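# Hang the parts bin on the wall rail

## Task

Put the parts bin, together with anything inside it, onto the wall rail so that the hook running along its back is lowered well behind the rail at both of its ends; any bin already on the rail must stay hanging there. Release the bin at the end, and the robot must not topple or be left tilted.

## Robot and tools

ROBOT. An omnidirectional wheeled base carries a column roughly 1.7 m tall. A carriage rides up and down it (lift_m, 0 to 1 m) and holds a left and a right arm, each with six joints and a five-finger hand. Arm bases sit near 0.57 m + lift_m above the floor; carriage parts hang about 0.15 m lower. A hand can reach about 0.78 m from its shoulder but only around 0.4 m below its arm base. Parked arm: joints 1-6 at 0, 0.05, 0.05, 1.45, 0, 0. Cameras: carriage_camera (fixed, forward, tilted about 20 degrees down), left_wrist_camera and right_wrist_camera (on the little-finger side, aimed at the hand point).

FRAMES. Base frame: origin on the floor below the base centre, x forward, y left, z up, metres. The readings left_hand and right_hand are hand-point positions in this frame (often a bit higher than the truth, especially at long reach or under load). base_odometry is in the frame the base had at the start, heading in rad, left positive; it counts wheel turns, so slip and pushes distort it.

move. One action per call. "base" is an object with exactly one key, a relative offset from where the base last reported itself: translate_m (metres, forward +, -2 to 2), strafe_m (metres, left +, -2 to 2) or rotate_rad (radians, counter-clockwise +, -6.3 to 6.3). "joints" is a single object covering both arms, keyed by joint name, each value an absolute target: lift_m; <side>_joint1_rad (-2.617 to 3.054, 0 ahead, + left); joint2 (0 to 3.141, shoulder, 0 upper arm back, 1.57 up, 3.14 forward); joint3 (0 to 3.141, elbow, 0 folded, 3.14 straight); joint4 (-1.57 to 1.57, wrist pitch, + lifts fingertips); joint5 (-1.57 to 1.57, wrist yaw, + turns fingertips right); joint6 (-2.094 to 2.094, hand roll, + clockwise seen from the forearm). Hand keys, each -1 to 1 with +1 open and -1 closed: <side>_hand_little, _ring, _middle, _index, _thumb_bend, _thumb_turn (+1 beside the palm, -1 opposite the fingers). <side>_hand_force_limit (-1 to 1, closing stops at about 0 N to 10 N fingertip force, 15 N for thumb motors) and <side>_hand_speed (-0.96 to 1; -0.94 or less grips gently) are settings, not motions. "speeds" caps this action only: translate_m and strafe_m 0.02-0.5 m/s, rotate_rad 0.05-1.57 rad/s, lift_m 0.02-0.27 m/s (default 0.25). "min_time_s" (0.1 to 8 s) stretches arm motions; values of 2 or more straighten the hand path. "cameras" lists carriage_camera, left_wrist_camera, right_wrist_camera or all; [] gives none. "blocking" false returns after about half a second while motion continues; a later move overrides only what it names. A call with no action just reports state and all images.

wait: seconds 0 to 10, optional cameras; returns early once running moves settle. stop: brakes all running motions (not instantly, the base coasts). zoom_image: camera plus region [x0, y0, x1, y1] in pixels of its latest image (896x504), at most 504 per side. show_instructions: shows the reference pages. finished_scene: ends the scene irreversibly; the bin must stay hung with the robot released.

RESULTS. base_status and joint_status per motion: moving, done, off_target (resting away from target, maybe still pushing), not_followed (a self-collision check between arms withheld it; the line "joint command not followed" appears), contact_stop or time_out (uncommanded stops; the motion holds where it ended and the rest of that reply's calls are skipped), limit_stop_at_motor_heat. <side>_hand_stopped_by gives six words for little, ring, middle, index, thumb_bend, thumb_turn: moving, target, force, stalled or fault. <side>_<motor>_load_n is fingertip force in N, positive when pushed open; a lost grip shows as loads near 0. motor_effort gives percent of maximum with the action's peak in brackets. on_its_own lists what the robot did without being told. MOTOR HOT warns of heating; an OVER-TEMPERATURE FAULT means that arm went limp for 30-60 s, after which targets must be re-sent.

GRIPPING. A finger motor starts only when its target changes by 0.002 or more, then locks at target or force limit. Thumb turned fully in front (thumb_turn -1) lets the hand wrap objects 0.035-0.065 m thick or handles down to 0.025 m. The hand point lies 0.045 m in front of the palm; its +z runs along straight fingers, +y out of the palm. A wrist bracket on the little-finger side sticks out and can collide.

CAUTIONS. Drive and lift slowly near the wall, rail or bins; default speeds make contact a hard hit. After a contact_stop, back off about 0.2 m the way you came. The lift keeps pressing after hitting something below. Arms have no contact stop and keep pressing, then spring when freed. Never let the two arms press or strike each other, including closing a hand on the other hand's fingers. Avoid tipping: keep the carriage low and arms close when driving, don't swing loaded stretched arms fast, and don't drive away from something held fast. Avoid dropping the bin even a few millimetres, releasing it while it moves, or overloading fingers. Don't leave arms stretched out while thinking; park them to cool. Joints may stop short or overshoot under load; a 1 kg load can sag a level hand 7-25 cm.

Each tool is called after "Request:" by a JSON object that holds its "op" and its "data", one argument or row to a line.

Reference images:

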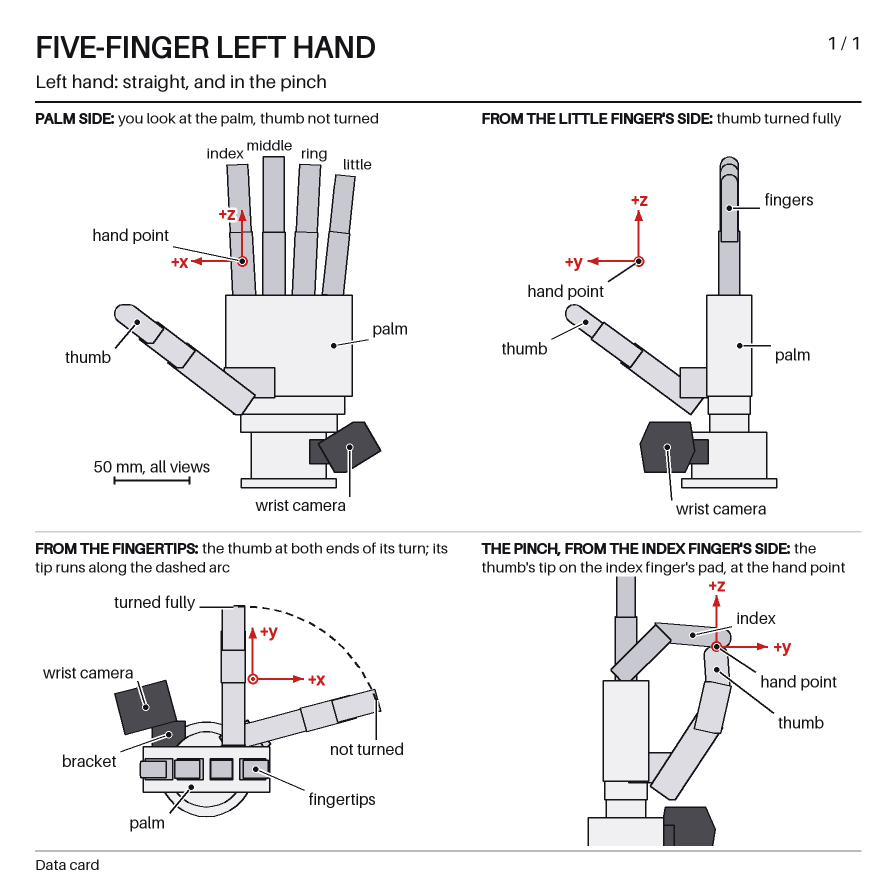

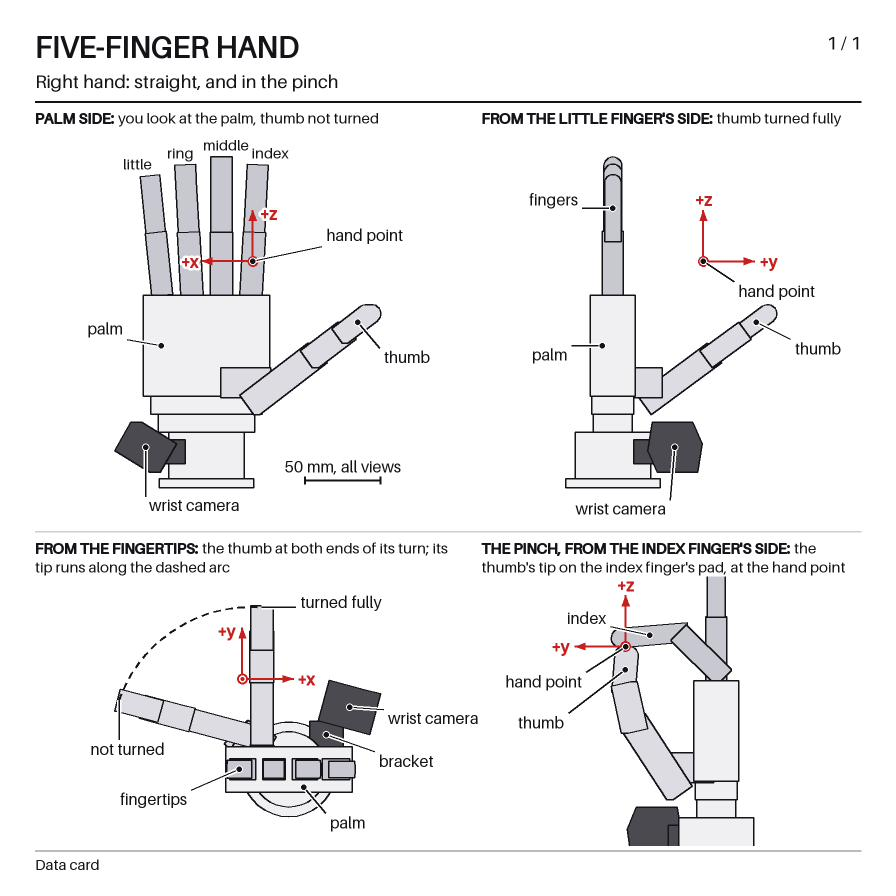

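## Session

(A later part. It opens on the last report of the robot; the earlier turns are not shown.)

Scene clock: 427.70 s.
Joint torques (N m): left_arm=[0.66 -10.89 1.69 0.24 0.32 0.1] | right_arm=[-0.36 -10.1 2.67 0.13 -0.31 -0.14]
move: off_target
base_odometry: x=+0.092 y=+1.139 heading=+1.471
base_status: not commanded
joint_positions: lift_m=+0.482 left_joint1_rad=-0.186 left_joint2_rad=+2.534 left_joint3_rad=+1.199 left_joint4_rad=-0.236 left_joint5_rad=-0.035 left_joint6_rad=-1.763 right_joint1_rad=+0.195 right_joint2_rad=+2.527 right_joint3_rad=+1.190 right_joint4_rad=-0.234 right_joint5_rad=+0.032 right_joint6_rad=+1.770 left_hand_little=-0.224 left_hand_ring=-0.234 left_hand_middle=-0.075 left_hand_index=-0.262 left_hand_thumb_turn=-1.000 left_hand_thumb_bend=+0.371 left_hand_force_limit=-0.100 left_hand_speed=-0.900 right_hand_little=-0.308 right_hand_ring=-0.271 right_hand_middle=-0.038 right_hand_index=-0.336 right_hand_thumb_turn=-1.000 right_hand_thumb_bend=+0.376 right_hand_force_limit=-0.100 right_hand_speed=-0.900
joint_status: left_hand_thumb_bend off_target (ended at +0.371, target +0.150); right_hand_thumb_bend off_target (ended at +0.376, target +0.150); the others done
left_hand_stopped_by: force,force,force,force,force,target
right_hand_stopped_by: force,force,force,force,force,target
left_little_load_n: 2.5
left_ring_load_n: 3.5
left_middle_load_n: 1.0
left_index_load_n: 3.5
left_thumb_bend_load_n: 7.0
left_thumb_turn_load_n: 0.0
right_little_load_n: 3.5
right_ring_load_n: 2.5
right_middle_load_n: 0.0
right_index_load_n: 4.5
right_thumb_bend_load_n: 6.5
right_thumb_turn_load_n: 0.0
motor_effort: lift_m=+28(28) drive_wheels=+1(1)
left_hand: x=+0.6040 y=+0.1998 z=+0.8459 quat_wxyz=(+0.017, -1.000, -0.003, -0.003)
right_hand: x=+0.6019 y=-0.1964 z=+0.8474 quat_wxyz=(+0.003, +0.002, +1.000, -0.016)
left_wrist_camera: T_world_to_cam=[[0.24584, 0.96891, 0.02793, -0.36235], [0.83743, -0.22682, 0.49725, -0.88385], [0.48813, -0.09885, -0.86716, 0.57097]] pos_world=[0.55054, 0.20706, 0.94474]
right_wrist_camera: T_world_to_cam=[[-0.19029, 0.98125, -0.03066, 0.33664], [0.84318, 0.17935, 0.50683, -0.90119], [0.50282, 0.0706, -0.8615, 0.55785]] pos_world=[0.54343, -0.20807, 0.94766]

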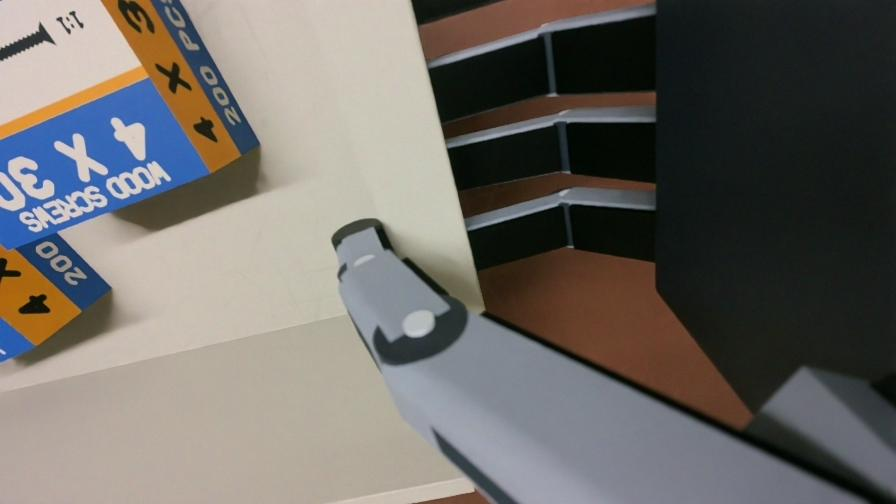

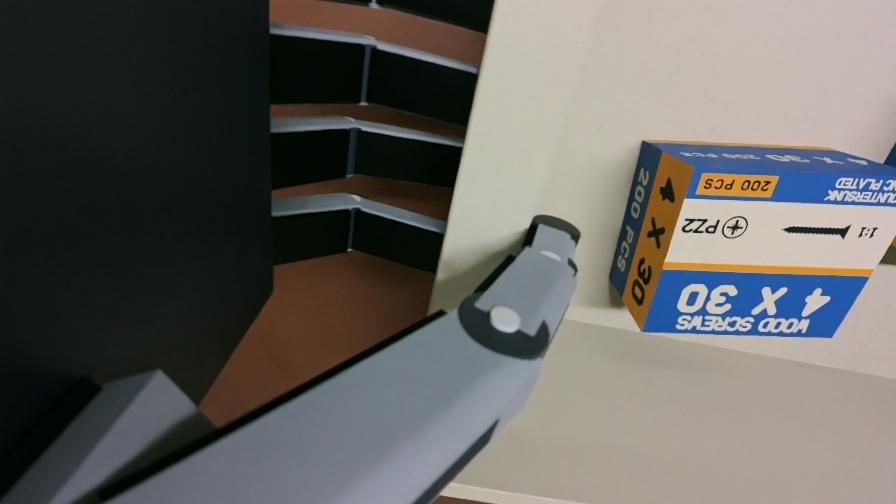

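Request:
{"op": "move", "data": {
  "joints": {"lift_m": 0.505},
  "speeds": {"lift_m": 0.03},
  "cameras": ["all"]
}}

Scene clock: 430.47 s.
Joint torques (N m): left_arm=[0.68 -11.78 1.51 0.12 0.31 0.12] | right_arm=[-0.42 -11.06 2.56 0.06 -0.3 -0.15]
move: done
base_odometry: x=+0.092 y=+1.139 heading=+1.471
base_status: not commanded
joint_positions: lift_m=+0.505 left_joint1_rad=-0.186 left_joint2_rad=+2.545 left_joint3_rad=+1.199 left_joint4_rad=-0.233 left_joint5_rad=-0.031 left_joint6_rad=-1.761 right_joint1_rad=+0.195 right_joint2_rad=+2.538 right_joint3_rad=+1.190 right_joint4_rad=-0.233 right_joint5_rad=+0.031 right_joint6_rad=+1.768 left_hand_little=-0.225 left_hand_ring=-0.234 left_hand_middle=-0.075 left_hand_index=-0.262 left_hand_thumb_turn=-1.000 left_hand_thumb_bend=+0.371 left_hand_force_limit=-0.100 left_hand_speed=-0.900 right_hand_little=-0.308 right_hand_ring=-0.271 right_hand_middle=-0.038 right_hand_index=-0.335 right_hand_thumb_turn=-1.000 right_hand_thumb_bend=+0.376 right_hand_force_limit=-0.100 right_hand_speed=-0.900
joint_status: all done
left_hand_stopped_by: force,force,force,force,force,target
right_hand_stopped_by: force,force,force,force,force,target
left_little_load_n: 2.0
left_ring_load_n: 3.0
left_middle_load_n: 2.0
left_index_load_n: 4.5
left_thumb_bend_load_n: 6.5
left_thumb_turn_load_n: 0.5
right_little_load_n: 3.5
right_ring_load_n: 2.5
right_middle_load_n: 0.0
right_index_load_n: 5.0
right_thumb_bend_load_n: 6.0
right_thumb_turn_load_n: 1.0
motor_effort: lift_m=+30(32) drive_wheels=+1(2)
left_hand: x=+0.6006 y=+0.1996 z=+0.8648 quat_wxyz=(+0.016, -1.000, -0.002, +0.002)
right_hand: x=+0.5981 y=-0.1968 z=+0.8662 quat_wxyz=(-0.002, +0.001, +1.000, -0.016)
pictures: carriage_camera, left_wrist_camera, right_wrist_camera
carriage_camera: T_world_to_cam=[[-0.01025, -0.99787, 0.0645, -0.09619], [-0.31206, -0.05809, -0.94828, 1.47792], [0.95001, -0.02985, -0.3108, 0.34552]] pos_world=[0.13198, 0.00017, 1.51508]
left_wrist_camera: T_world_to_cam=[[0.24825, 0.96841, 0.02347, -0.35929], [0.84158, -0.22761, 0.48983, -0.88633], [0.4797, -0.10185, -0.8715, 0.59843]] pos_world=[0.54805, 0.20716, 0.96412]
right_wrist_camera: T_world_to_cam=[[-0.19288, 0.98078, -0.02953, 0.33733], [0.84798, 0.18176, 0.49789, -0.90212], [0.49369, 0.07099, -0.86674, 0.58595]] pos_world=[0.54076, -0.20847, 0.96699]

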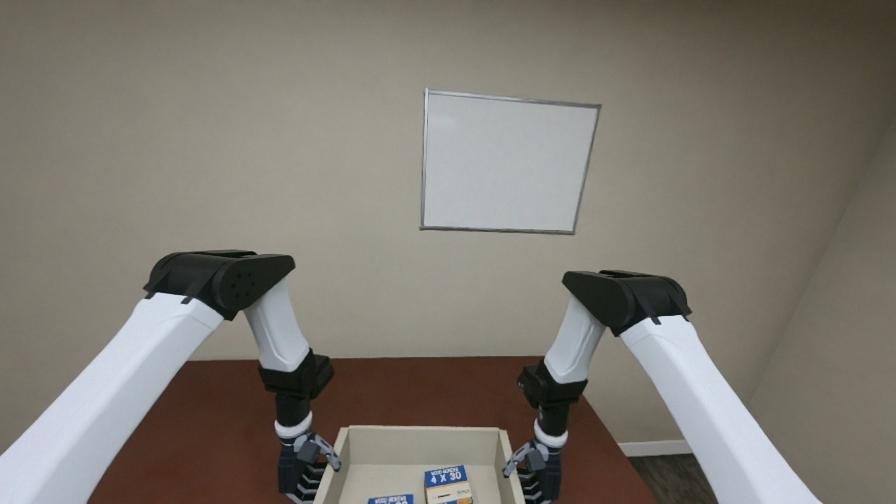

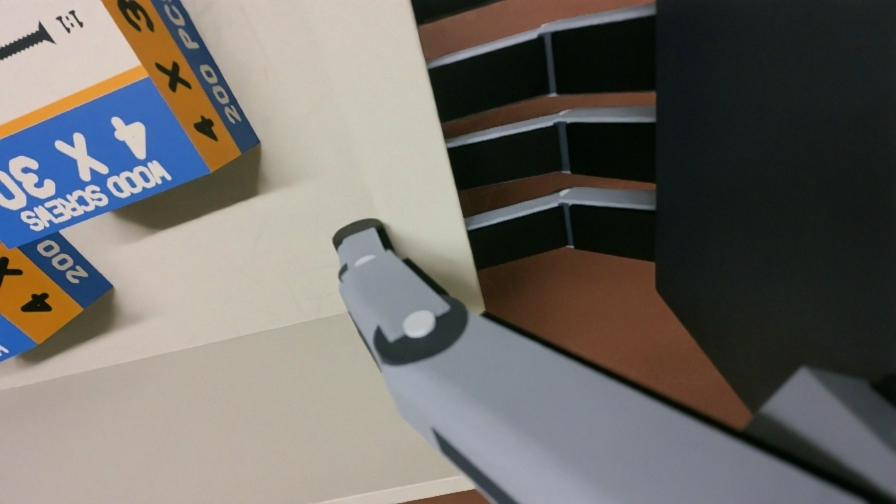

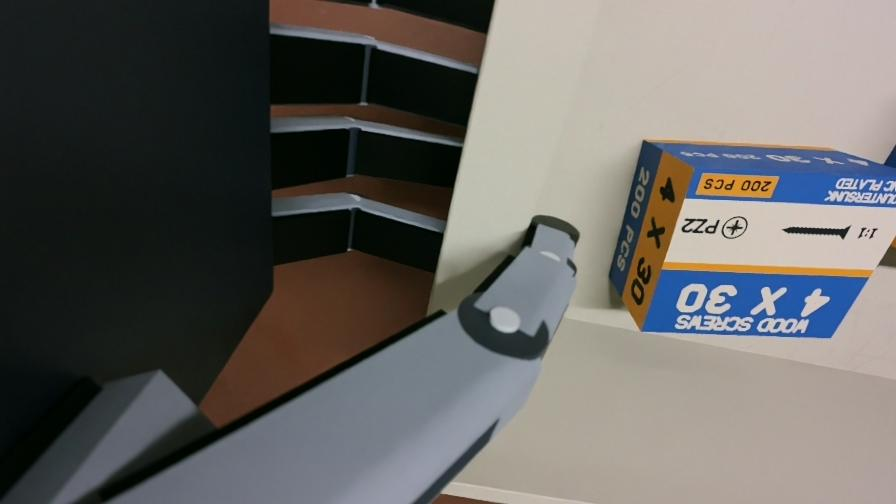

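Request:
{"op": "move", "data": {
  "joints": {"lift_m": 0.6},
  "speeds": {"lift_m": 0.06},
  "cameras": ["all"]
}}

Scene clock: 435.47 s.
Joint torques (N m): left_arm=[0.65 -12.55 1.69 0.19 0.27 0.07] | right_arm=[-0.44 -11.55 2.71 0.08 -0.26 -0.11]
move: done
base_odometry: x=+0.092 y=+1.139 heading=+1.471
base_status: not commanded
joint_positions: lift_m=+0.600 left_joint1_rad=-0.186 left_joint2_rad=+2.549 left_joint3_rad=+1.198 left_joint4_rad=-0.233 left_joint5_rad=-0.030 left_joint6_rad=-1.760 right_joint1_rad=+0.195 right_joint2_rad=+2.542 right_joint3_rad=+1.190 right_joint4_rad=-0.233 right_joint5_rad=+0.030 right_joint6_rad=+1.766 left_hand_little=-0.225 left_hand_ring=-0.234 left_hand_middle=-0.075 left_hand_index=-0.262 left_hand_thumb_turn=-1.000 left_hand_thumb_bend=+0.371 left_hand_force_limit=-0.100 left_hand_speed=-0.900 right_hand_little=-0.308 right_hand_ring=-0.271 right_hand_middle=-0.038 right_hand_index=-0.335 right_hand_thumb_turn=-1.000 right_hand_thumb_bend=+0.376 right_hand_force_limit=-0.100 right_hand_speed=-0.900
joint_status: all done
left_hand_stopped_by: force,force,force,force,force,target
right_hand_stopped_by: force,force,force,force,force,target
left_little_load_n: 2.0
left_ring_load_n: 3.5
left_middle_load_n: 2.0
left_index_load_n: 4.5
left_thumb_bend_load_n: 6.5
left_thumb_turn_load_n: 1.0
right_little_load_n: 3.0
right_ring_load_n: 2.0
right_middle_load_n: 0.0
right_index_load_n: 5.0
right_thumb_bend_load_n: 5.5
right_thumb_turn_load_n: 1.0
motor_effort: lift_m=+29(35) drive_wheels=+1(2)
left_hand: x=+0.5989 y=+0.1996 z=+0.9585 quat_wxyz=(+0.016, -1.000, -0.002, +0.004)
right_hand: x=+0.5967 y=-0.1969 z=+0.9598 quat_wxyz=(-0.004, +0.000, +1.000, -0.016)
pictures: carriage_camera, left_wrist_camera, right_wrist_camera
carriage_camera: T_world_to_cam=[[-0.01025, -0.99787, 0.0645, -0.10233], [-0.31206, -0.05809, -0.94828, 1.5682], [0.95001, -0.02985, -0.3108, 0.37511]] pos_world=[0.13198, 0.00017, 1.61028]
left_wrist_camera: T_world_to_cam=[[0.24872, 0.96833, 0.02169, -0.35965], [0.84364, -0.22759, 0.48628, -0.92867], [0.47582, -0.10265, -0.87353, 0.68528]] pos_world=[0.54685, 0.20726, 1.05801]
right_wrist_camera: T_world_to_cam=[[-0.19438, 0.9805, -0.02877, 0.34006], [0.84966, 0.18296, 0.49458, -0.9451], [0.4902, 0.07169, -0.86865, 0.67183]] pos_world=[0.53978, -0.20868, 1.0608]

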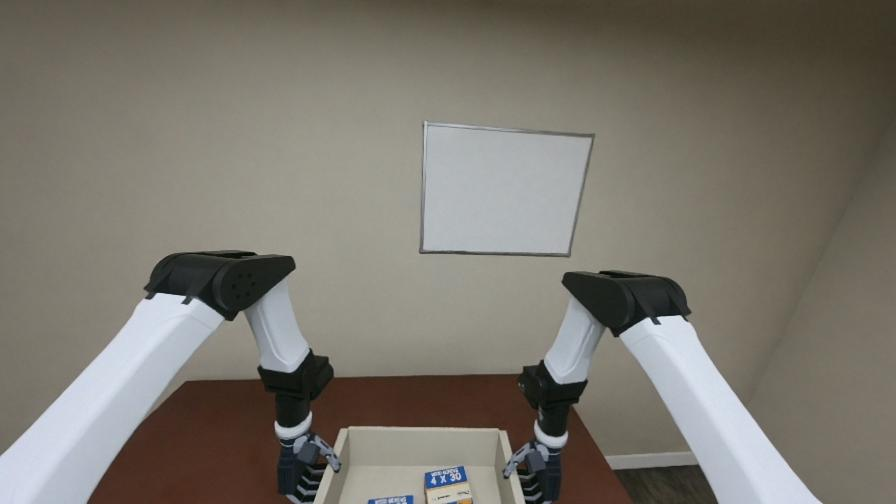

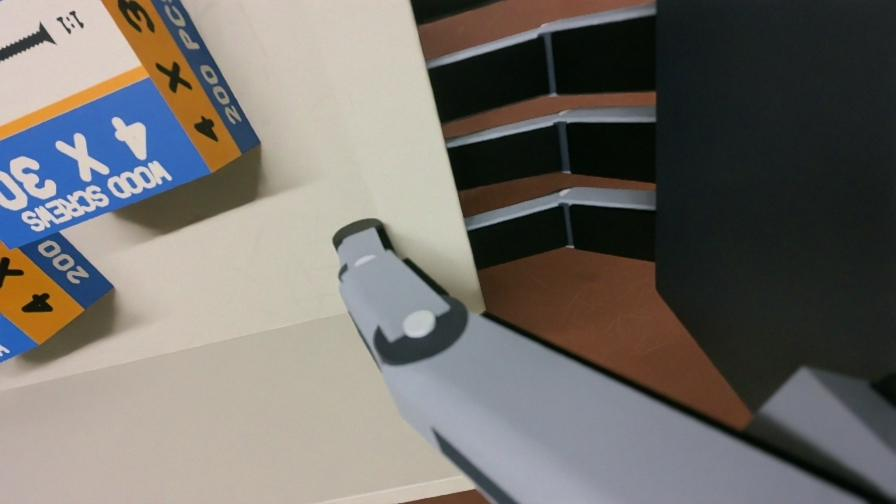

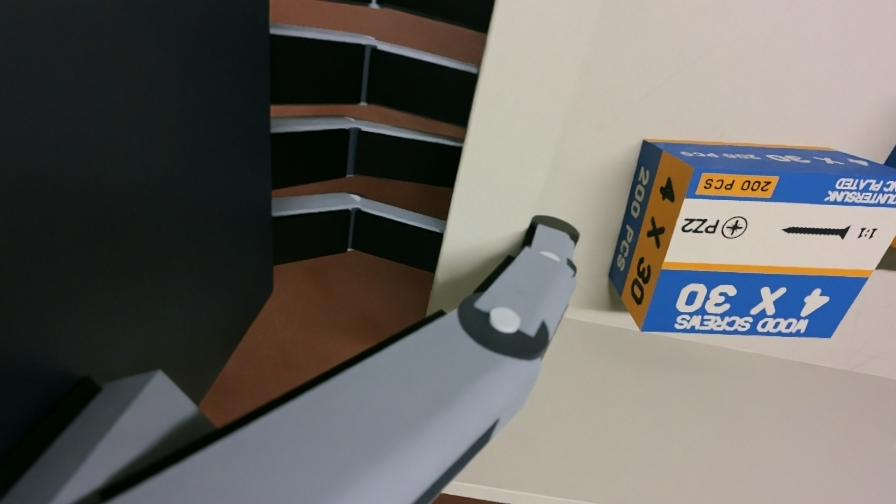

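Request:
{"op": "move", "data": {
  "base": {"translate_m": -1.1},
  "speeds": {"translate_m": 0.25}
}}

Request:
{"op": "move", "data": {
  "base": {"rotate_rad": -1.471},
  "speeds": {"rotate_rad": 0.6},
  "cameras": ["all"]
}}

Scene clock: 447.87 s.
Joint torques (N m): left_arm=[0.65 -12.29 2.09 0.11 0.24 0.07] | right_arm=[-0.28 -11.4 2.48 0.11 -0.26 -0.12]
move: done
base_odometry: x=-0.018 y=+0.044 heading=+1.471
base_status: done
joint_positions: lift_m=+0.600 left_joint1_rad=-0.186 left_joint2_rad=+2.549 left_joint3_rad=+1.195 left_joint4_rad=-0.233 left_joint5_rad=-0.029 left_joint6_rad=-1.760 right_joint1_rad=+0.195 right_joint2_rad=+2.542 right_joint3_rad=+1.190 right_joint4_rad=-0.237 right_joint5_rad=+0.029 right_joint6_rad=+1.766 left_hand_little=-0.225 left_hand_ring=-0.234 left_hand_middle=-0.075 left_hand_index=-0.262 left_hand_thumb_turn=-1.000 left_hand_thumb_bend=+0.371 left_hand_force_limit=-0.100 left_hand_speed=-0.900 right_hand_little=-0.308 right_hand_ring=-0.271 right_hand_middle=-0.038 right_hand_index=-0.335 right_hand_thumb_turn=-1.000 right_hand_thumb_bend=+0.376 right_hand_force_limit=-0.100 right_hand_speed=-0.900
joint_status: not commanded
left_hand_stopped_by: force,force,force,force,force,target
right_hand_stopped_by: force,force,force,force,force,target
left_little_load_n: 2.0
left_ring_load_n: 3.0
left_middle_load_n: 2.0
left_index_load_n: 5.0
left_thumb_bend_load_n: 6.5
left_thumb_turn_load_n: 1.0
right_little_load_n: 3.0
right_ring_load_n: 2.0
right_middle_load_n: 0.5
right_index_load_n: 5.0
right_thumb_bend_load_n: 6.0
right_thumb_turn_load_n: 0.5
motor_effort: lift_m=+29(29) drive_wheels=-4(11)
left_hand: x=+0.5972 y=+0.1997 z=+0.9580 quat_wxyz=(+0.016, -1.000, -0.001, +0.006)
right_hand: x=+0.5954 y=-0.1968 z=+0.9597 quat_wxyz=(-0.006, +0.000, +1.000, -0.016)
pictures: none

Scene clock: 451.37 s.
Joint torques (N m): left_arm=[0.53 -12.27 1.85 0.13 0.22 0.06] | right_arm=[-0.34 -11.58 2.63 0.06 -0.26 -0.08]
move: done
base_odometry: x=-0.018 y=+0.044 heading=+0.000
base_status: done
joint_positions: lift_m=+0.600 left_joint1_rad=-0.185 left_joint2_rad=+2.549 left_joint3_rad=+1.195 left_joint4_rad=-0.228 left_joint5_rad=-0.027 left_joint6_rad=-1.759 right_joint1_rad=+0.194 right_joint2_rad=+2.542 right_joint3_rad=+1.190 right_joint4_rad=-0.233 right_joint5_rad=+0.029 right_joint6_rad=+1.762 left_hand_little=-0.225 left_hand_ring=-0.234 left_hand_middle=-0.075 left_hand_index=-0.262 left_hand_thumb_turn=-1.000 left_hand_thumb_bend=+0.371 left_hand_force_limit=-0.100 left_hand_speed=-0.900 right_hand_little=-0.308 right_hand_ring=-0.271 right_hand_middle=-0.038 right_hand_index=-0.335 right_hand_thumb_turn=-1.000 right_hand_thumb_bend=+0.376 right_hand_force_limit=-0.100 right_hand_speed=-0.900
joint_status: not commanded
left_hand_stopped_by: force,force,force,force,force,target
right_hand_stopped_by: force,force,force,force,force,target
left_little_load_n: 2.0
left_ring_load_n: 3.5
left_middle_load_n: 2.0
left_index_load_n: 5.0
left_thumb_bend_load_n: 6.5
left_thumb_turn_load_n: 0.5
right_little_load_n: 3.5
right_ring_load_n: 2.0
right_middle_load_n: 0.0
right_index_load_n: 5.0
right_thumb_bend_load_n: 6.0
right_thumb_turn_load_n: 0.5
motor_effort: lift_m=+29(29) drive_wheels=+3(13)
left_hand: x=+0.5987 y=+0.1996 z=+0.9583 quat_wxyz=(+0.014, -1.000, -0.002, +0.003)
right_hand: x=+0.5965 y=-0.1969 z=+0.9598 quat_wxyz=(-0.004, -0.001, +1.000, -0.016)
pictures: carriage_camera, left_wrist_camera, right_wrist_camera
carriage_camera: T_world_to_cam=[[-0.01025, -0.99787, 0.0645, -0.10233], [-0.31206, -0.05809, -0.94828, 1.5682], [0.95001, -0.02985, -0.3108, 0.37511]] pos_world=[0.13198, 0.00017, 1.61028]
left_wrist_camera: T_world_to_cam=[[0.24825, 0.96851, 0.01876, -0.35653], [0.84315, -0.22558, 0.48807, -0.93016], [0.47693, -0.10534, -0.8726, 0.68422]] pos_world=[0.54645, 0.20756, 1.05772]
right_wrist_camera: T_world_to_cam=[[-0.1971, 0.98001, -0.02721, 0.34003], [0.84955, 0.18458, 0.49416, -0.94408], [0.4893, 0.07429, -0.86894, 0.67337]] pos_world=[0.53958, -0.20899, 1.0609]

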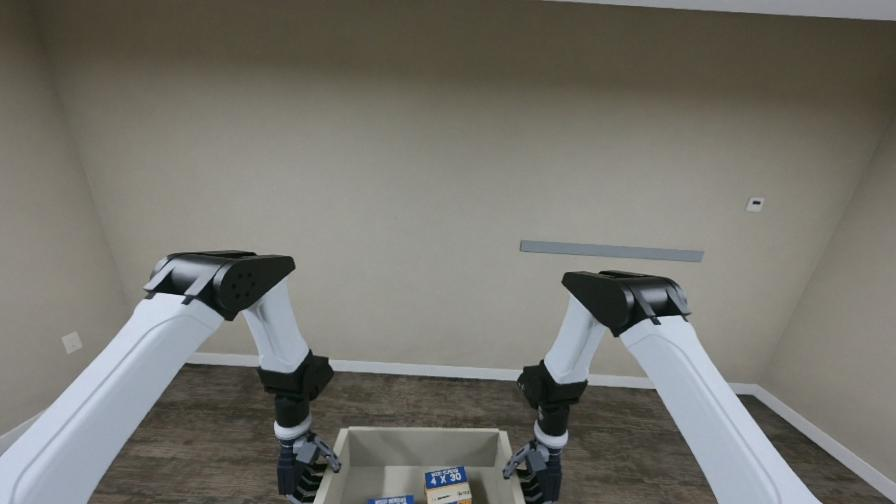

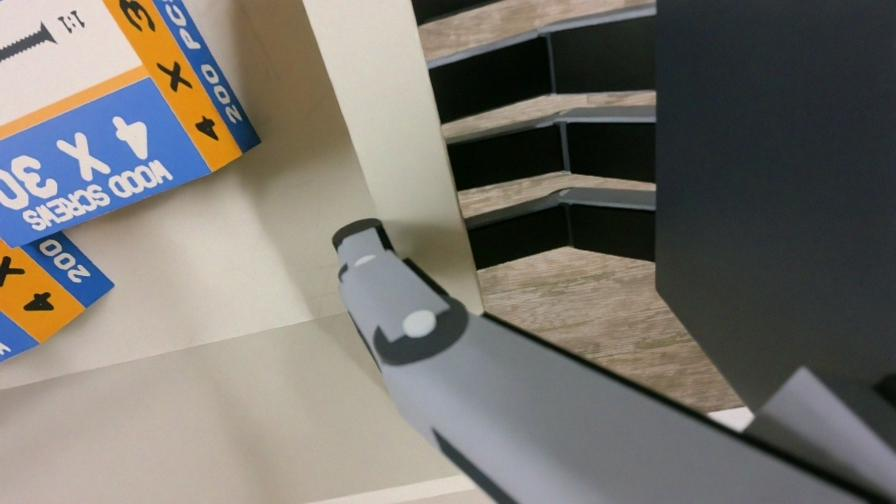

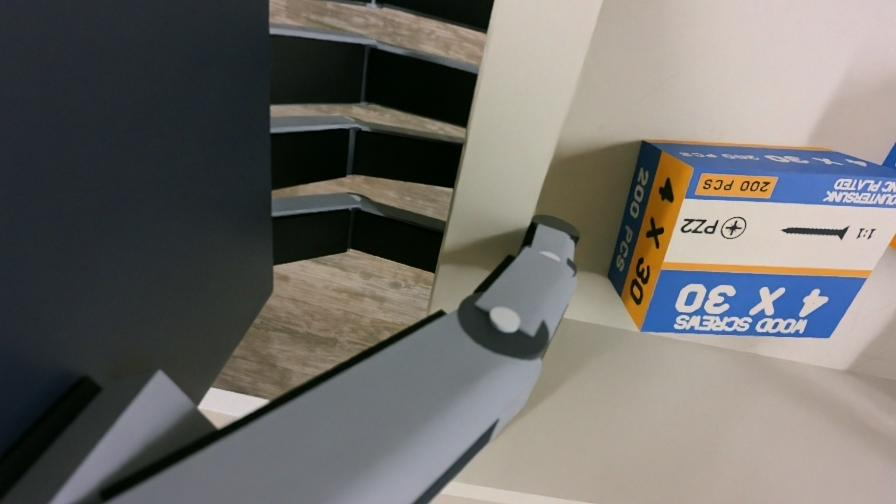

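Request:
{"op": "move", "data": {
  "base": {"strafe_m": -1.03},
  "speeds": {"strafe_m": 0.25}
}}

Request:
{"op": "move", "data": {
  "base": {"translate_m": 0.35},
  "speeds": {"translate_m": 0.2},
  "joints": {"lift_m": 0.8},
  "cameras": ["carriage_camera"]
}}

Request:
{"op": "zoom_image", "data": {
  "camera": "carriage_camera",
  "region": [200, 230, 704, 504]
}}

Scene clock: 461.77 s.
Joint torques (N m): left_arm=[0.62 -12.16 1.85 0.14 0.22 0.04] | right_arm=[-0.42 -11.45 2.61 0.05 -0.25 -0.08]
move: done
base_odometry: x=-0.019 y=-0.986 heading=-0.001
base_status: done
joint_positions: lift_m=+0.600 left_joint1_rad=-0.184 left_joint2_rad=+2.549 left_joint3_rad=+1.195 left_joint4_rad=-0.228 left_joint5_rad=-0.028 left_joint6_rad=-1.757 right_joint1_rad=+0.195 right_joint2_rad=+2.542 right_joint3_rad=+1.190 right_joint4_rad=-0.233 right_joint5_rad=+0.029 right_joint6_rad=+1.762 left_hand_little=-0.225 left_hand_ring=-0.234 left_hand_middle=-0.075 left_hand_index=-0.262 left_hand_thumb_turn=-1.000 left_hand_thumb_bend=+0.371 left_hand_force_limit=-0.100 left_hand_speed=-0.900 right_hand_little=-0.308 right_hand_ring=-0.271 right_hand_middle=-0.038 right_hand_index=-0.335 right_hand_thumb_turn=-1.000 right_hand_thumb_bend=+0.376 right_hand_force_limit=-0.100 right_hand_speed=-0.900
joint_status: not commanded
left_hand_stopped_by: force,force,force,force,force,target
right_hand_stopped_by: force,force,force,force,force,target
left_little_load_n: 2.5
left_ring_load_n: 3.5
left_middle_load_n: 2.0
left_index_load_n: 5.0
left_thumb_bend_load_n: 6.5
left_thumb_turn_load_n: 0.5
right_little_load_n: 3.5
right_ring_load_n: 1.5
right_middle_load_n: 0.0
right_index_load_n: 5.0
right_thumb_bend_load_n: 5.5
right_thumb_turn_load_n: 1.0
motor_effort: lift_m=+29(29) drive_wheels=-7(15)
left_hand: x=+0.5984 y=+0.1999 z=+0.9582 quat_wxyz=(+0.015, -1.000, -0.001, +0.003)
right_hand: x=+0.5964 y=-0.1964 z=+0.9598 quat_wxyz=(-0.004, -0.002, +1.000, -0.016)
pictures: none

Scene clock: 464.70 s.
Joint torques (N m): left_arm=[0.5 -13.14 2.14 0.11 0.22 0] | right_arm=[-0.44 -12.29 2.67 0.03 -0.26 -0.05]
move: done
base_odometry: x=+0.331 y=-0.987 heading=-0.001
base_status: done
joint_positions: lift_m=+0.800 left_joint1_rad=-0.184 left_joint2_rad=+2.557 left_joint3_rad=+1.191 left_joint4_rad=-0.225 left_joint5_rad=-0.026 left_joint6_rad=-1.757 right_joint1_rad=+0.196 right_joint2_rad=+2.551 right_joint3_rad=+1.189 right_joint4_rad=-0.231 right_joint5_rad=+0.027 right_joint6_rad=+1.762 left_hand_little=-0.225 left_hand_ring=-0.234 left_hand_middle=-0.075 left_hand_index=-0.262 left_hand_thumb_turn=-1.000 left_hand_thumb_bend=+0.371 left_hand_force_limit=-0.100 left_hand_speed=-0.900 right_hand_little=-0.308 right_hand_ring=-0.271 right_hand_middle=-0.038 right_hand_index=-0.335 right_hand_thumb_turn=-1.000 right_hand_thumb_bend=+0.376 right_hand_force_limit=-0.100 right_hand_speed=-0.900
joint_status: all done
left_hand_stopped_by: force,force,force,force,force,target
right_hand_stopped_by: force,force,force,force,force,target
left_little_load_n: 2.0
left_ring_load_n: 3.5
left_middle_load_n: 2.0
left_index_load_n: 4.5
left_thumb_bend_load_n: 6.5
left_thumb_turn_load_n: 0.5
right_little_load_n: 3.5
right_ring_load_n: 1.5
right_middle_load_n: 0.5
right_index_load_n: 5.0
right_thumb_bend_load_n: 6.0
right_thumb_turn_load_n: 1.0
motor_effort: lift_m=+29(36) drive_wheels=-6(11)
left_hand: x=+0.5951 y=+0.2002 z=+1.1552 quat_wxyz=(+0.015, -1.000, -0.001, +0.007)
right_hand: x=+0.5935 y=-0.1964 z=+1.1568 quat_wxyz=(-0.008, -0.002, +1.000, -0.015)
carriage_camera: T_world_to_cam=[[-0.01025, -0.99787, 0.0645, -0.11523], [-0.31206, -0.05809, -0.94828, 1.75785], [0.95001, -0.02985, -0.3108, 0.43727]] pos_world=[0.13198, 0.00017, 1.81028]

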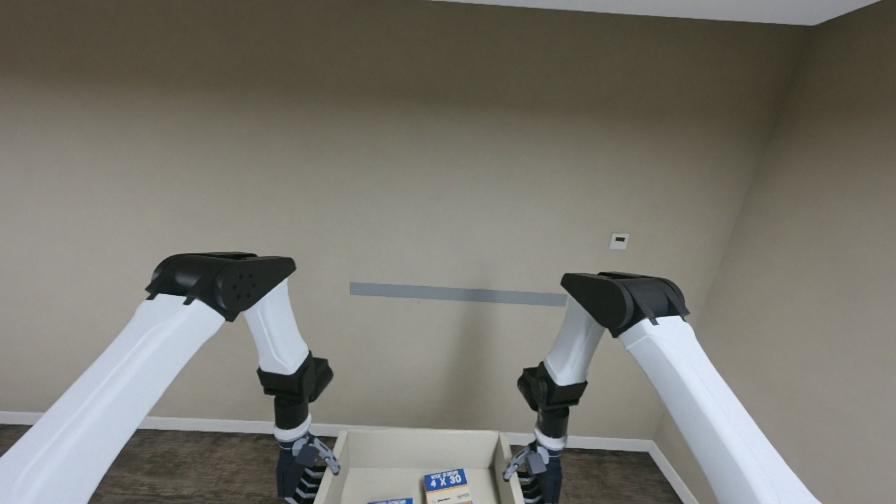

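Scaled by 1.000.

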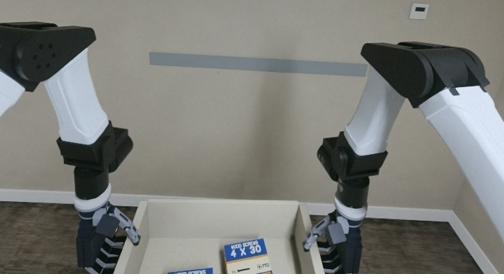

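Request:
{"op": "zoom_image", "data": {
  "camera": "carriage_camera",
  "region": [320, 415, 520, 504]
}}

Request:
{"op": "zoom_image", "data": {
  "camera": "carriage_camera",
  "region": [320, 270, 600, 320]
}}

Scaled by 2.520 from the camera's image (finer frame: 1280x720).

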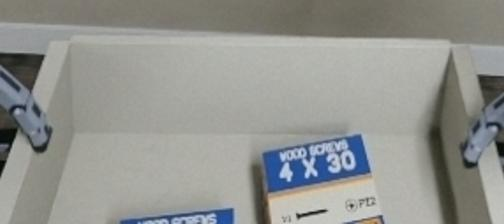

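Scaled by 1.800 from the camera's image (finer frame: 1280x720).

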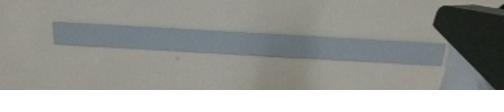

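Request:
{"op": "move", "data": {
  "base": {"translate_m": 0.6},
  "speeds": {"translate_m": 0.2},
  "cameras": ["carriage_camera"]
}}

Request:
{"op": "zoom_image", "data": {
  "camera": "carriage_camera",
  "region": [290, 340, 590, 504]
}}

Scene clock: 494.33 s.
Joint torques (N m): left_arm=[0.49 -12.92 2.15 0.08 0.18 0.04] | right_arm=[-0.43 -12.3 2.65 0.01 -0.23 -0.04]
move: done
base_odometry: x=+0.931 y=-0.988 heading=-0.002
base_status: done
joint_positions: lift_m=+0.800 left_joint1_rad=-0.184 left_joint2_rad=+2.557 left_joint3_rad=+1.191 left_joint4_rad=-0.224 left_joint5_rad=-0.026 left_joint6_rad=-1.757 right_joint1_rad=+0.196 right_joint2_rad=+2.551 right_joint3_rad=+1.189 right_joint4_rad=-0.231 right_joint5_rad=+0.027 right_joint6_rad=+1.762 left_hand_little=-0.225 left_hand_ring=-0.234 left_hand_middle=-0.075 left_hand_index=-0.262 left_hand_thumb_turn=-1.000 left_hand_thumb_bend=+0.371 left_hand_force_limit=-0.100 left_hand_speed=-0.900 right_hand_little=-0.308 right_hand_ring=-0.271 right_hand_middle=-0.038 right_hand_index=-0.335 right_hand_thumb_turn=-1.000 right_hand_thumb_bend=+0.376 right_hand_force_limit=-0.100 right_hand_speed=-0.900
joint_status: not commanded
left_hand_stopped_by: force,force,force,force,force,target
right_hand_stopped_by: force,force,force,force,force,target
left_little_load_n: 2.5
left_ring_load_n: 3.5
left_middle_load_n: 2.0
left_index_load_n: 5.0
left_thumb_bend_load_n: 6.5
left_thumb_turn_load_n: 0.5
right_little_load_n: 3.5
right_ring_load_n: 1.5
right_middle_load_n: 0.5
right_index_load_n: 4.5
right_thumb_bend_load_n: 6.0
right_thumb_turn_load_n: 1.0
motor_effort: lift_m=+29(29) drive_wheels=-5(13)
left_hand: x=+0.5952 y=+0.2002 z=+1.1552 quat_wxyz=(+0.015, -1.000, -0.001, +0.007)
right_hand: x=+0.5935 y=-0.1964 z=+1.1568 quat_wxyz=(-0.008, -0.002, +1.000, -0.015)
carriage_camera: T_world_to_cam=[[-0.01025, -0.99787, 0.0645, -0.11523], [-0.31206, -0.05809, -0.94828, 1.75785], [0.95001, -0.02985, -0.3108, 0.43727]] pos_world=[0.13198, 0.00017, 1.81028]

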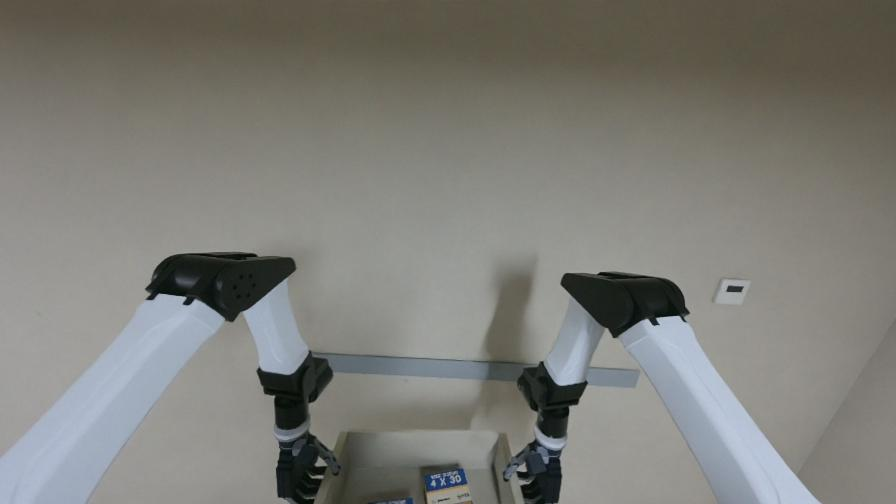

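Scaled by 1.680 from the camera's image (finer frame: 1280x720).

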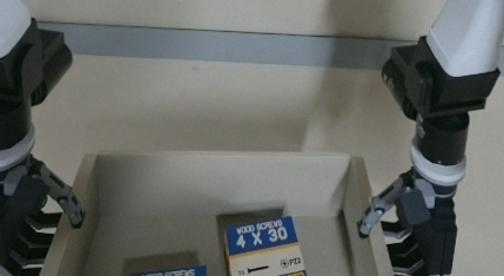

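Request:
{"op": "move", "data": {
  "base": {"rotate_rad": -0.028},
  "joints": {"lift_m": 0.83}
}}

Request:
{"op": "move", "data": {
  "base": {"translate_m": 0.18},
  "speeds": {"translate_m": 0.12},
  "cameras": ["all"]
}}

Request:
{"op": "zoom_image", "data": {
  "camera": "carriage_camera",
  "region": [290, 380, 550, 504]
}}

Scene clock: 556.67 s.
Joint torques (N m): left_arm=[0.61 -13.16 2.39 0.07 0.25 0.05] | right_arm=[-0.44 -12.26 2.67 -0.01 -0.29 -0.05]
move: done
base_odometry: x=+0.931 y=-0.988 heading=-0.029
base_status: done
joint_positions: lift_m=+0.830 left_joint1_rad=-0.186 left_joint2_rad=+2.558 left_joint3_rad=+1.191 left_joint4_rad=-0.225 left_joint5_rad=-0.025 left_joint6_rad=-1.757 right_joint1_rad=+0.196 right_joint2_rad=+2.551 right_joint3_rad=+1.189 right_joint4_rad=-0.231 right_joint5_rad=+0.029 right_joint6_rad=+1.760 left_hand_little=-0.225 left_hand_ring=-0.234 left_hand_middle=-0.075 left_hand_index=-0.261 left_hand_thumb_turn=-1.000 left_hand_thumb_bend=+0.371 left_hand_force_limit=-0.100 left_hand_speed=-0.900 right_hand_little=-0.308 right_hand_ring=-0.271 right_hand_middle=-0.038 right_hand_index=-0.335 right_hand_thumb_turn=-1.000 right_hand_thumb_bend=+0.376 right_hand_force_limit=-0.100 right_hand_speed=-0.900
joint_status: all done
left_hand_stopped_by: force,force,force,force,force,target
right_hand_stopped_by: force,force,force,force,force,target
left_little_load_n: 2.5
left_ring_load_n: 4.0
left_middle_load_n: 2.0
left_index_load_n: 5.5
left_thumb_bend_load_n: 6.5
left_thumb_turn_load_n: 0.5
right_little_load_n: 4.0
right_ring_load_n: 1.5
right_middle_load_n: 0.5
right_index_load_n: 5.0
right_thumb_bend_load_n: 5.5
right_thumb_turn_load_n: 0.5
motor_effort: lift_m=+29(36) drive_wheels=-7(9)
left_hand: x=+0.5944 y=+0.1995 z=+1.1848 quat_wxyz=(+0.014, -1.000, +0.000, +0.008)
right_hand: x=+0.5932 y=-0.1968 z=+1.1865 quat_wxyz=(-0.008, -0.003, +1.000, -0.016)
pictures: none

Scene clock: 559.03 s.
Joint torques (N m): left_arm=[0.61 -12.97 2.24 0.08 0.25 0.06] | right_arm=[-0.42 -12.31 2.61 0.04 -0.25 -0.06]
move: done
base_odometry: x=+1.111 y=-0.993 heading=-0.030
base_status: done
joint_positions: lift_m=+0.830 left_joint1_rad=-0.186 left_joint2_rad=+2.558 left_joint3_rad=+1.191 left_joint4_rad=-0.225 left_joint5_rad=-0.026 left_joint6_rad=-1.757 right_joint1_rad=+0.196 right_joint2_rad=+2.551 right_joint3_rad=+1.189 right_joint4_rad=-0.231 right_joint5_rad=+0.028 right_joint6_rad=+1.761 left_hand_little=-0.225 left_hand_ring=-0.234 left_hand_middle=-0.075 left_hand_index=-0.261 left_hand_thumb_turn=-1.000 left_hand_thumb_bend=+0.371 left_hand_force_limit=-0.100 left_hand_speed=-0.900 right_hand_little=-0.308 right_hand_ring=-0.271 right_hand_middle=-0.038 right_hand_index=-0.335 right_hand_thumb_turn=-1.000 right_hand_thumb_bend=+0.376 right_hand_force_limit=-0.100 right_hand_speed=-0.900
joint_status: not commanded
left_hand_stopped_by: force,force,force,force,force,target
right_hand_stopped_by: force,force,force,force,force,target
left_little_load_n: 2.5
left_ring_load_n: 4.0
left_middle_load_n: 2.5
left_index_load_n: 5.5
left_thumb_bend_load_n: 6.5
left_thumb_turn_load_n: 0.5
right_little_load_n: 3.5
right_ring_load_n: 1.5
right_middle_load_n: 1.0
right_index_load_n: 5.0
right_thumb_bend_load_n: 6.0
right_thumb_turn_load_n: 0.5
motor_effort: lift_m=+29(29) drive_wheels=-7(12)
left_hand: x=+0.5944 y=+0.1997 z=+1.1847 quat_wxyz=(+0.015, -1.000, +0.000, +0.008)
right_hand: x=+0.5931 y=-0.1966 z=+1.1866 quat_wxyz=(-0.008, -0.003, +1.000, -0.016)
pictures: carriage_camera, left_wrist_camera, right_wrist_camera
carriage_camera: T_world_to_cam=[[-0.01025, -0.99787, 0.0645, -0.11716], [-0.31206, -0.05809, -0.94828, 1.78621], [0.95001, -0.02985, -0.3108, 0.44656]] pos_world=[0.13198, 0.00017, 1.84018]
left_wrist_camera: T_world_to_cam=[[0.25142, 0.96772, 0.01734, -0.35988], [0.84705, -0.22866, 0.47982, -1.029], [0.4683, -0.10595, -0.8772, 0.89458]] pos_world=[0.54316, 0.20775, 1.28469]
right_wrist_camera: T_world_to_cam=[[-0.2006, 0.97932, -0.02631, 0.34612], [0.8529, 0.18779, 0.48713, -1.04637], [0.482, 0.07528, -0.87293, 0.88127]] pos_world=[0.53711, -0.2088, 1.28812]

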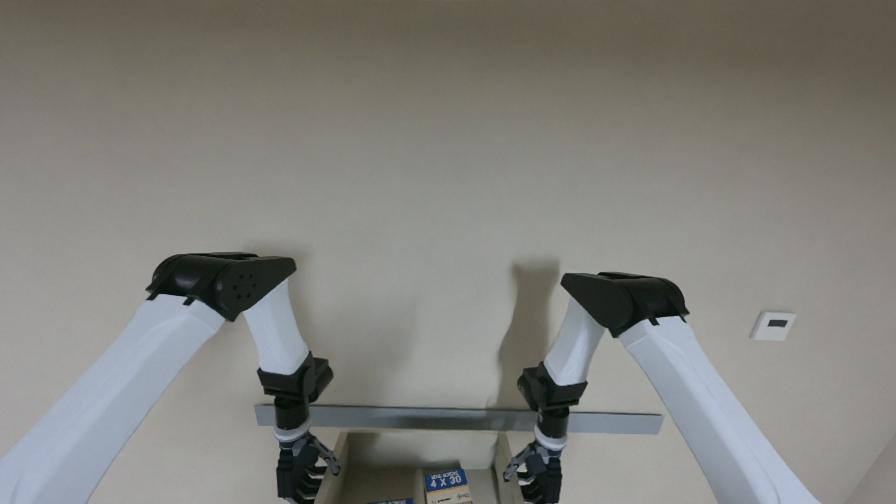

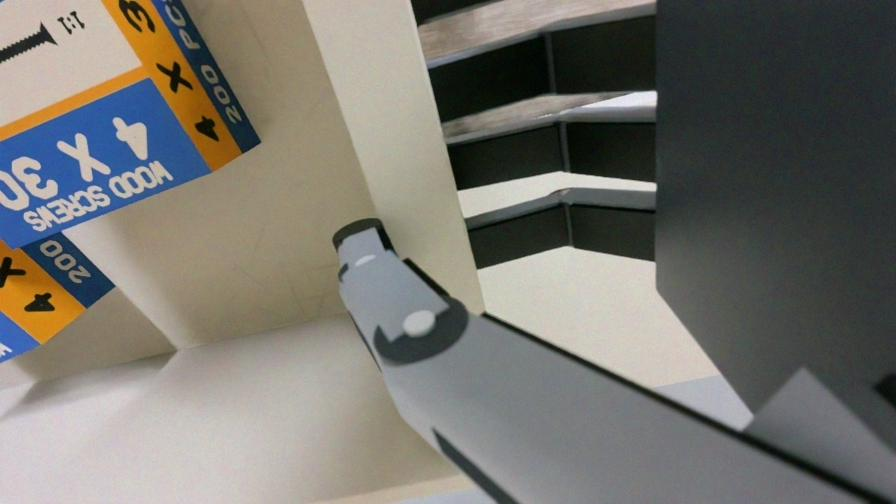

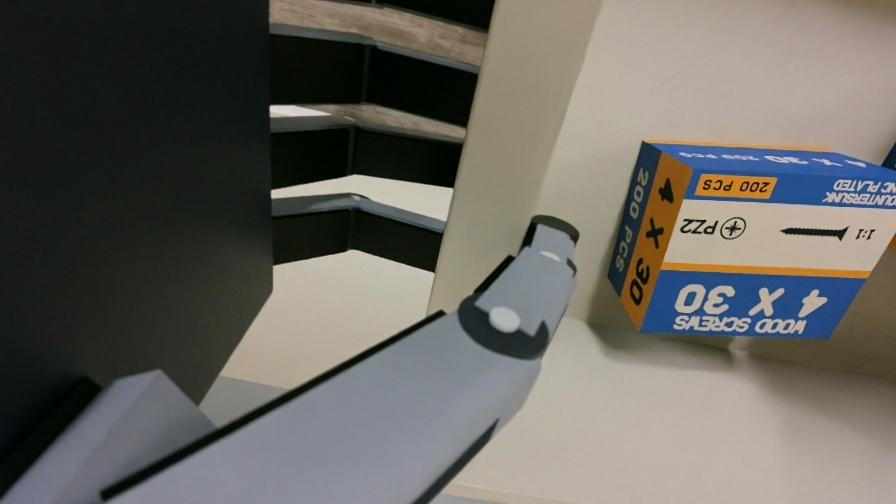

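Scaled by 1.938 from the camera's image (finer frame: 1280x720).

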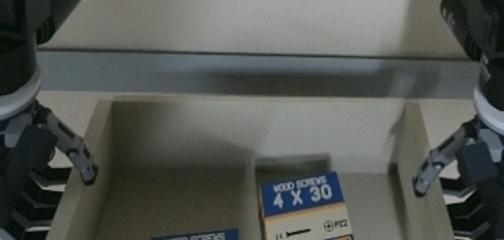

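Request:
{"op": "zoom_image", "data": {
  "camera": "left_wrist_camera",
  "region": [260, 360, 760, 504]
}}

Request:
{"op": "zoom_image", "data": {
  "camera": "right_wrist_camera",
  "region": [180, 360, 680, 504]
}}

Request:
{"op": "zoom_image", "data": {
  "camera": "carriage_camera",
  "region": [320, 395, 520, 504]
}}

Scaled by 1.008 from the camera's image (finer frame: 1280x720).

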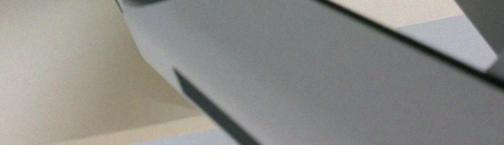

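Scaled by 1.008 from the camera's image (finer frame: 1280x720).

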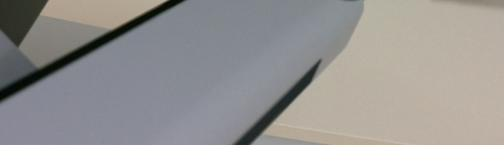

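Scaled by 2.520 from the camera's image (finer frame: 1280x720).

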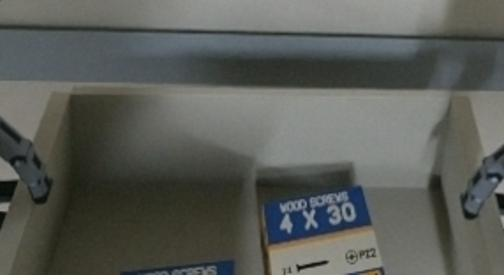

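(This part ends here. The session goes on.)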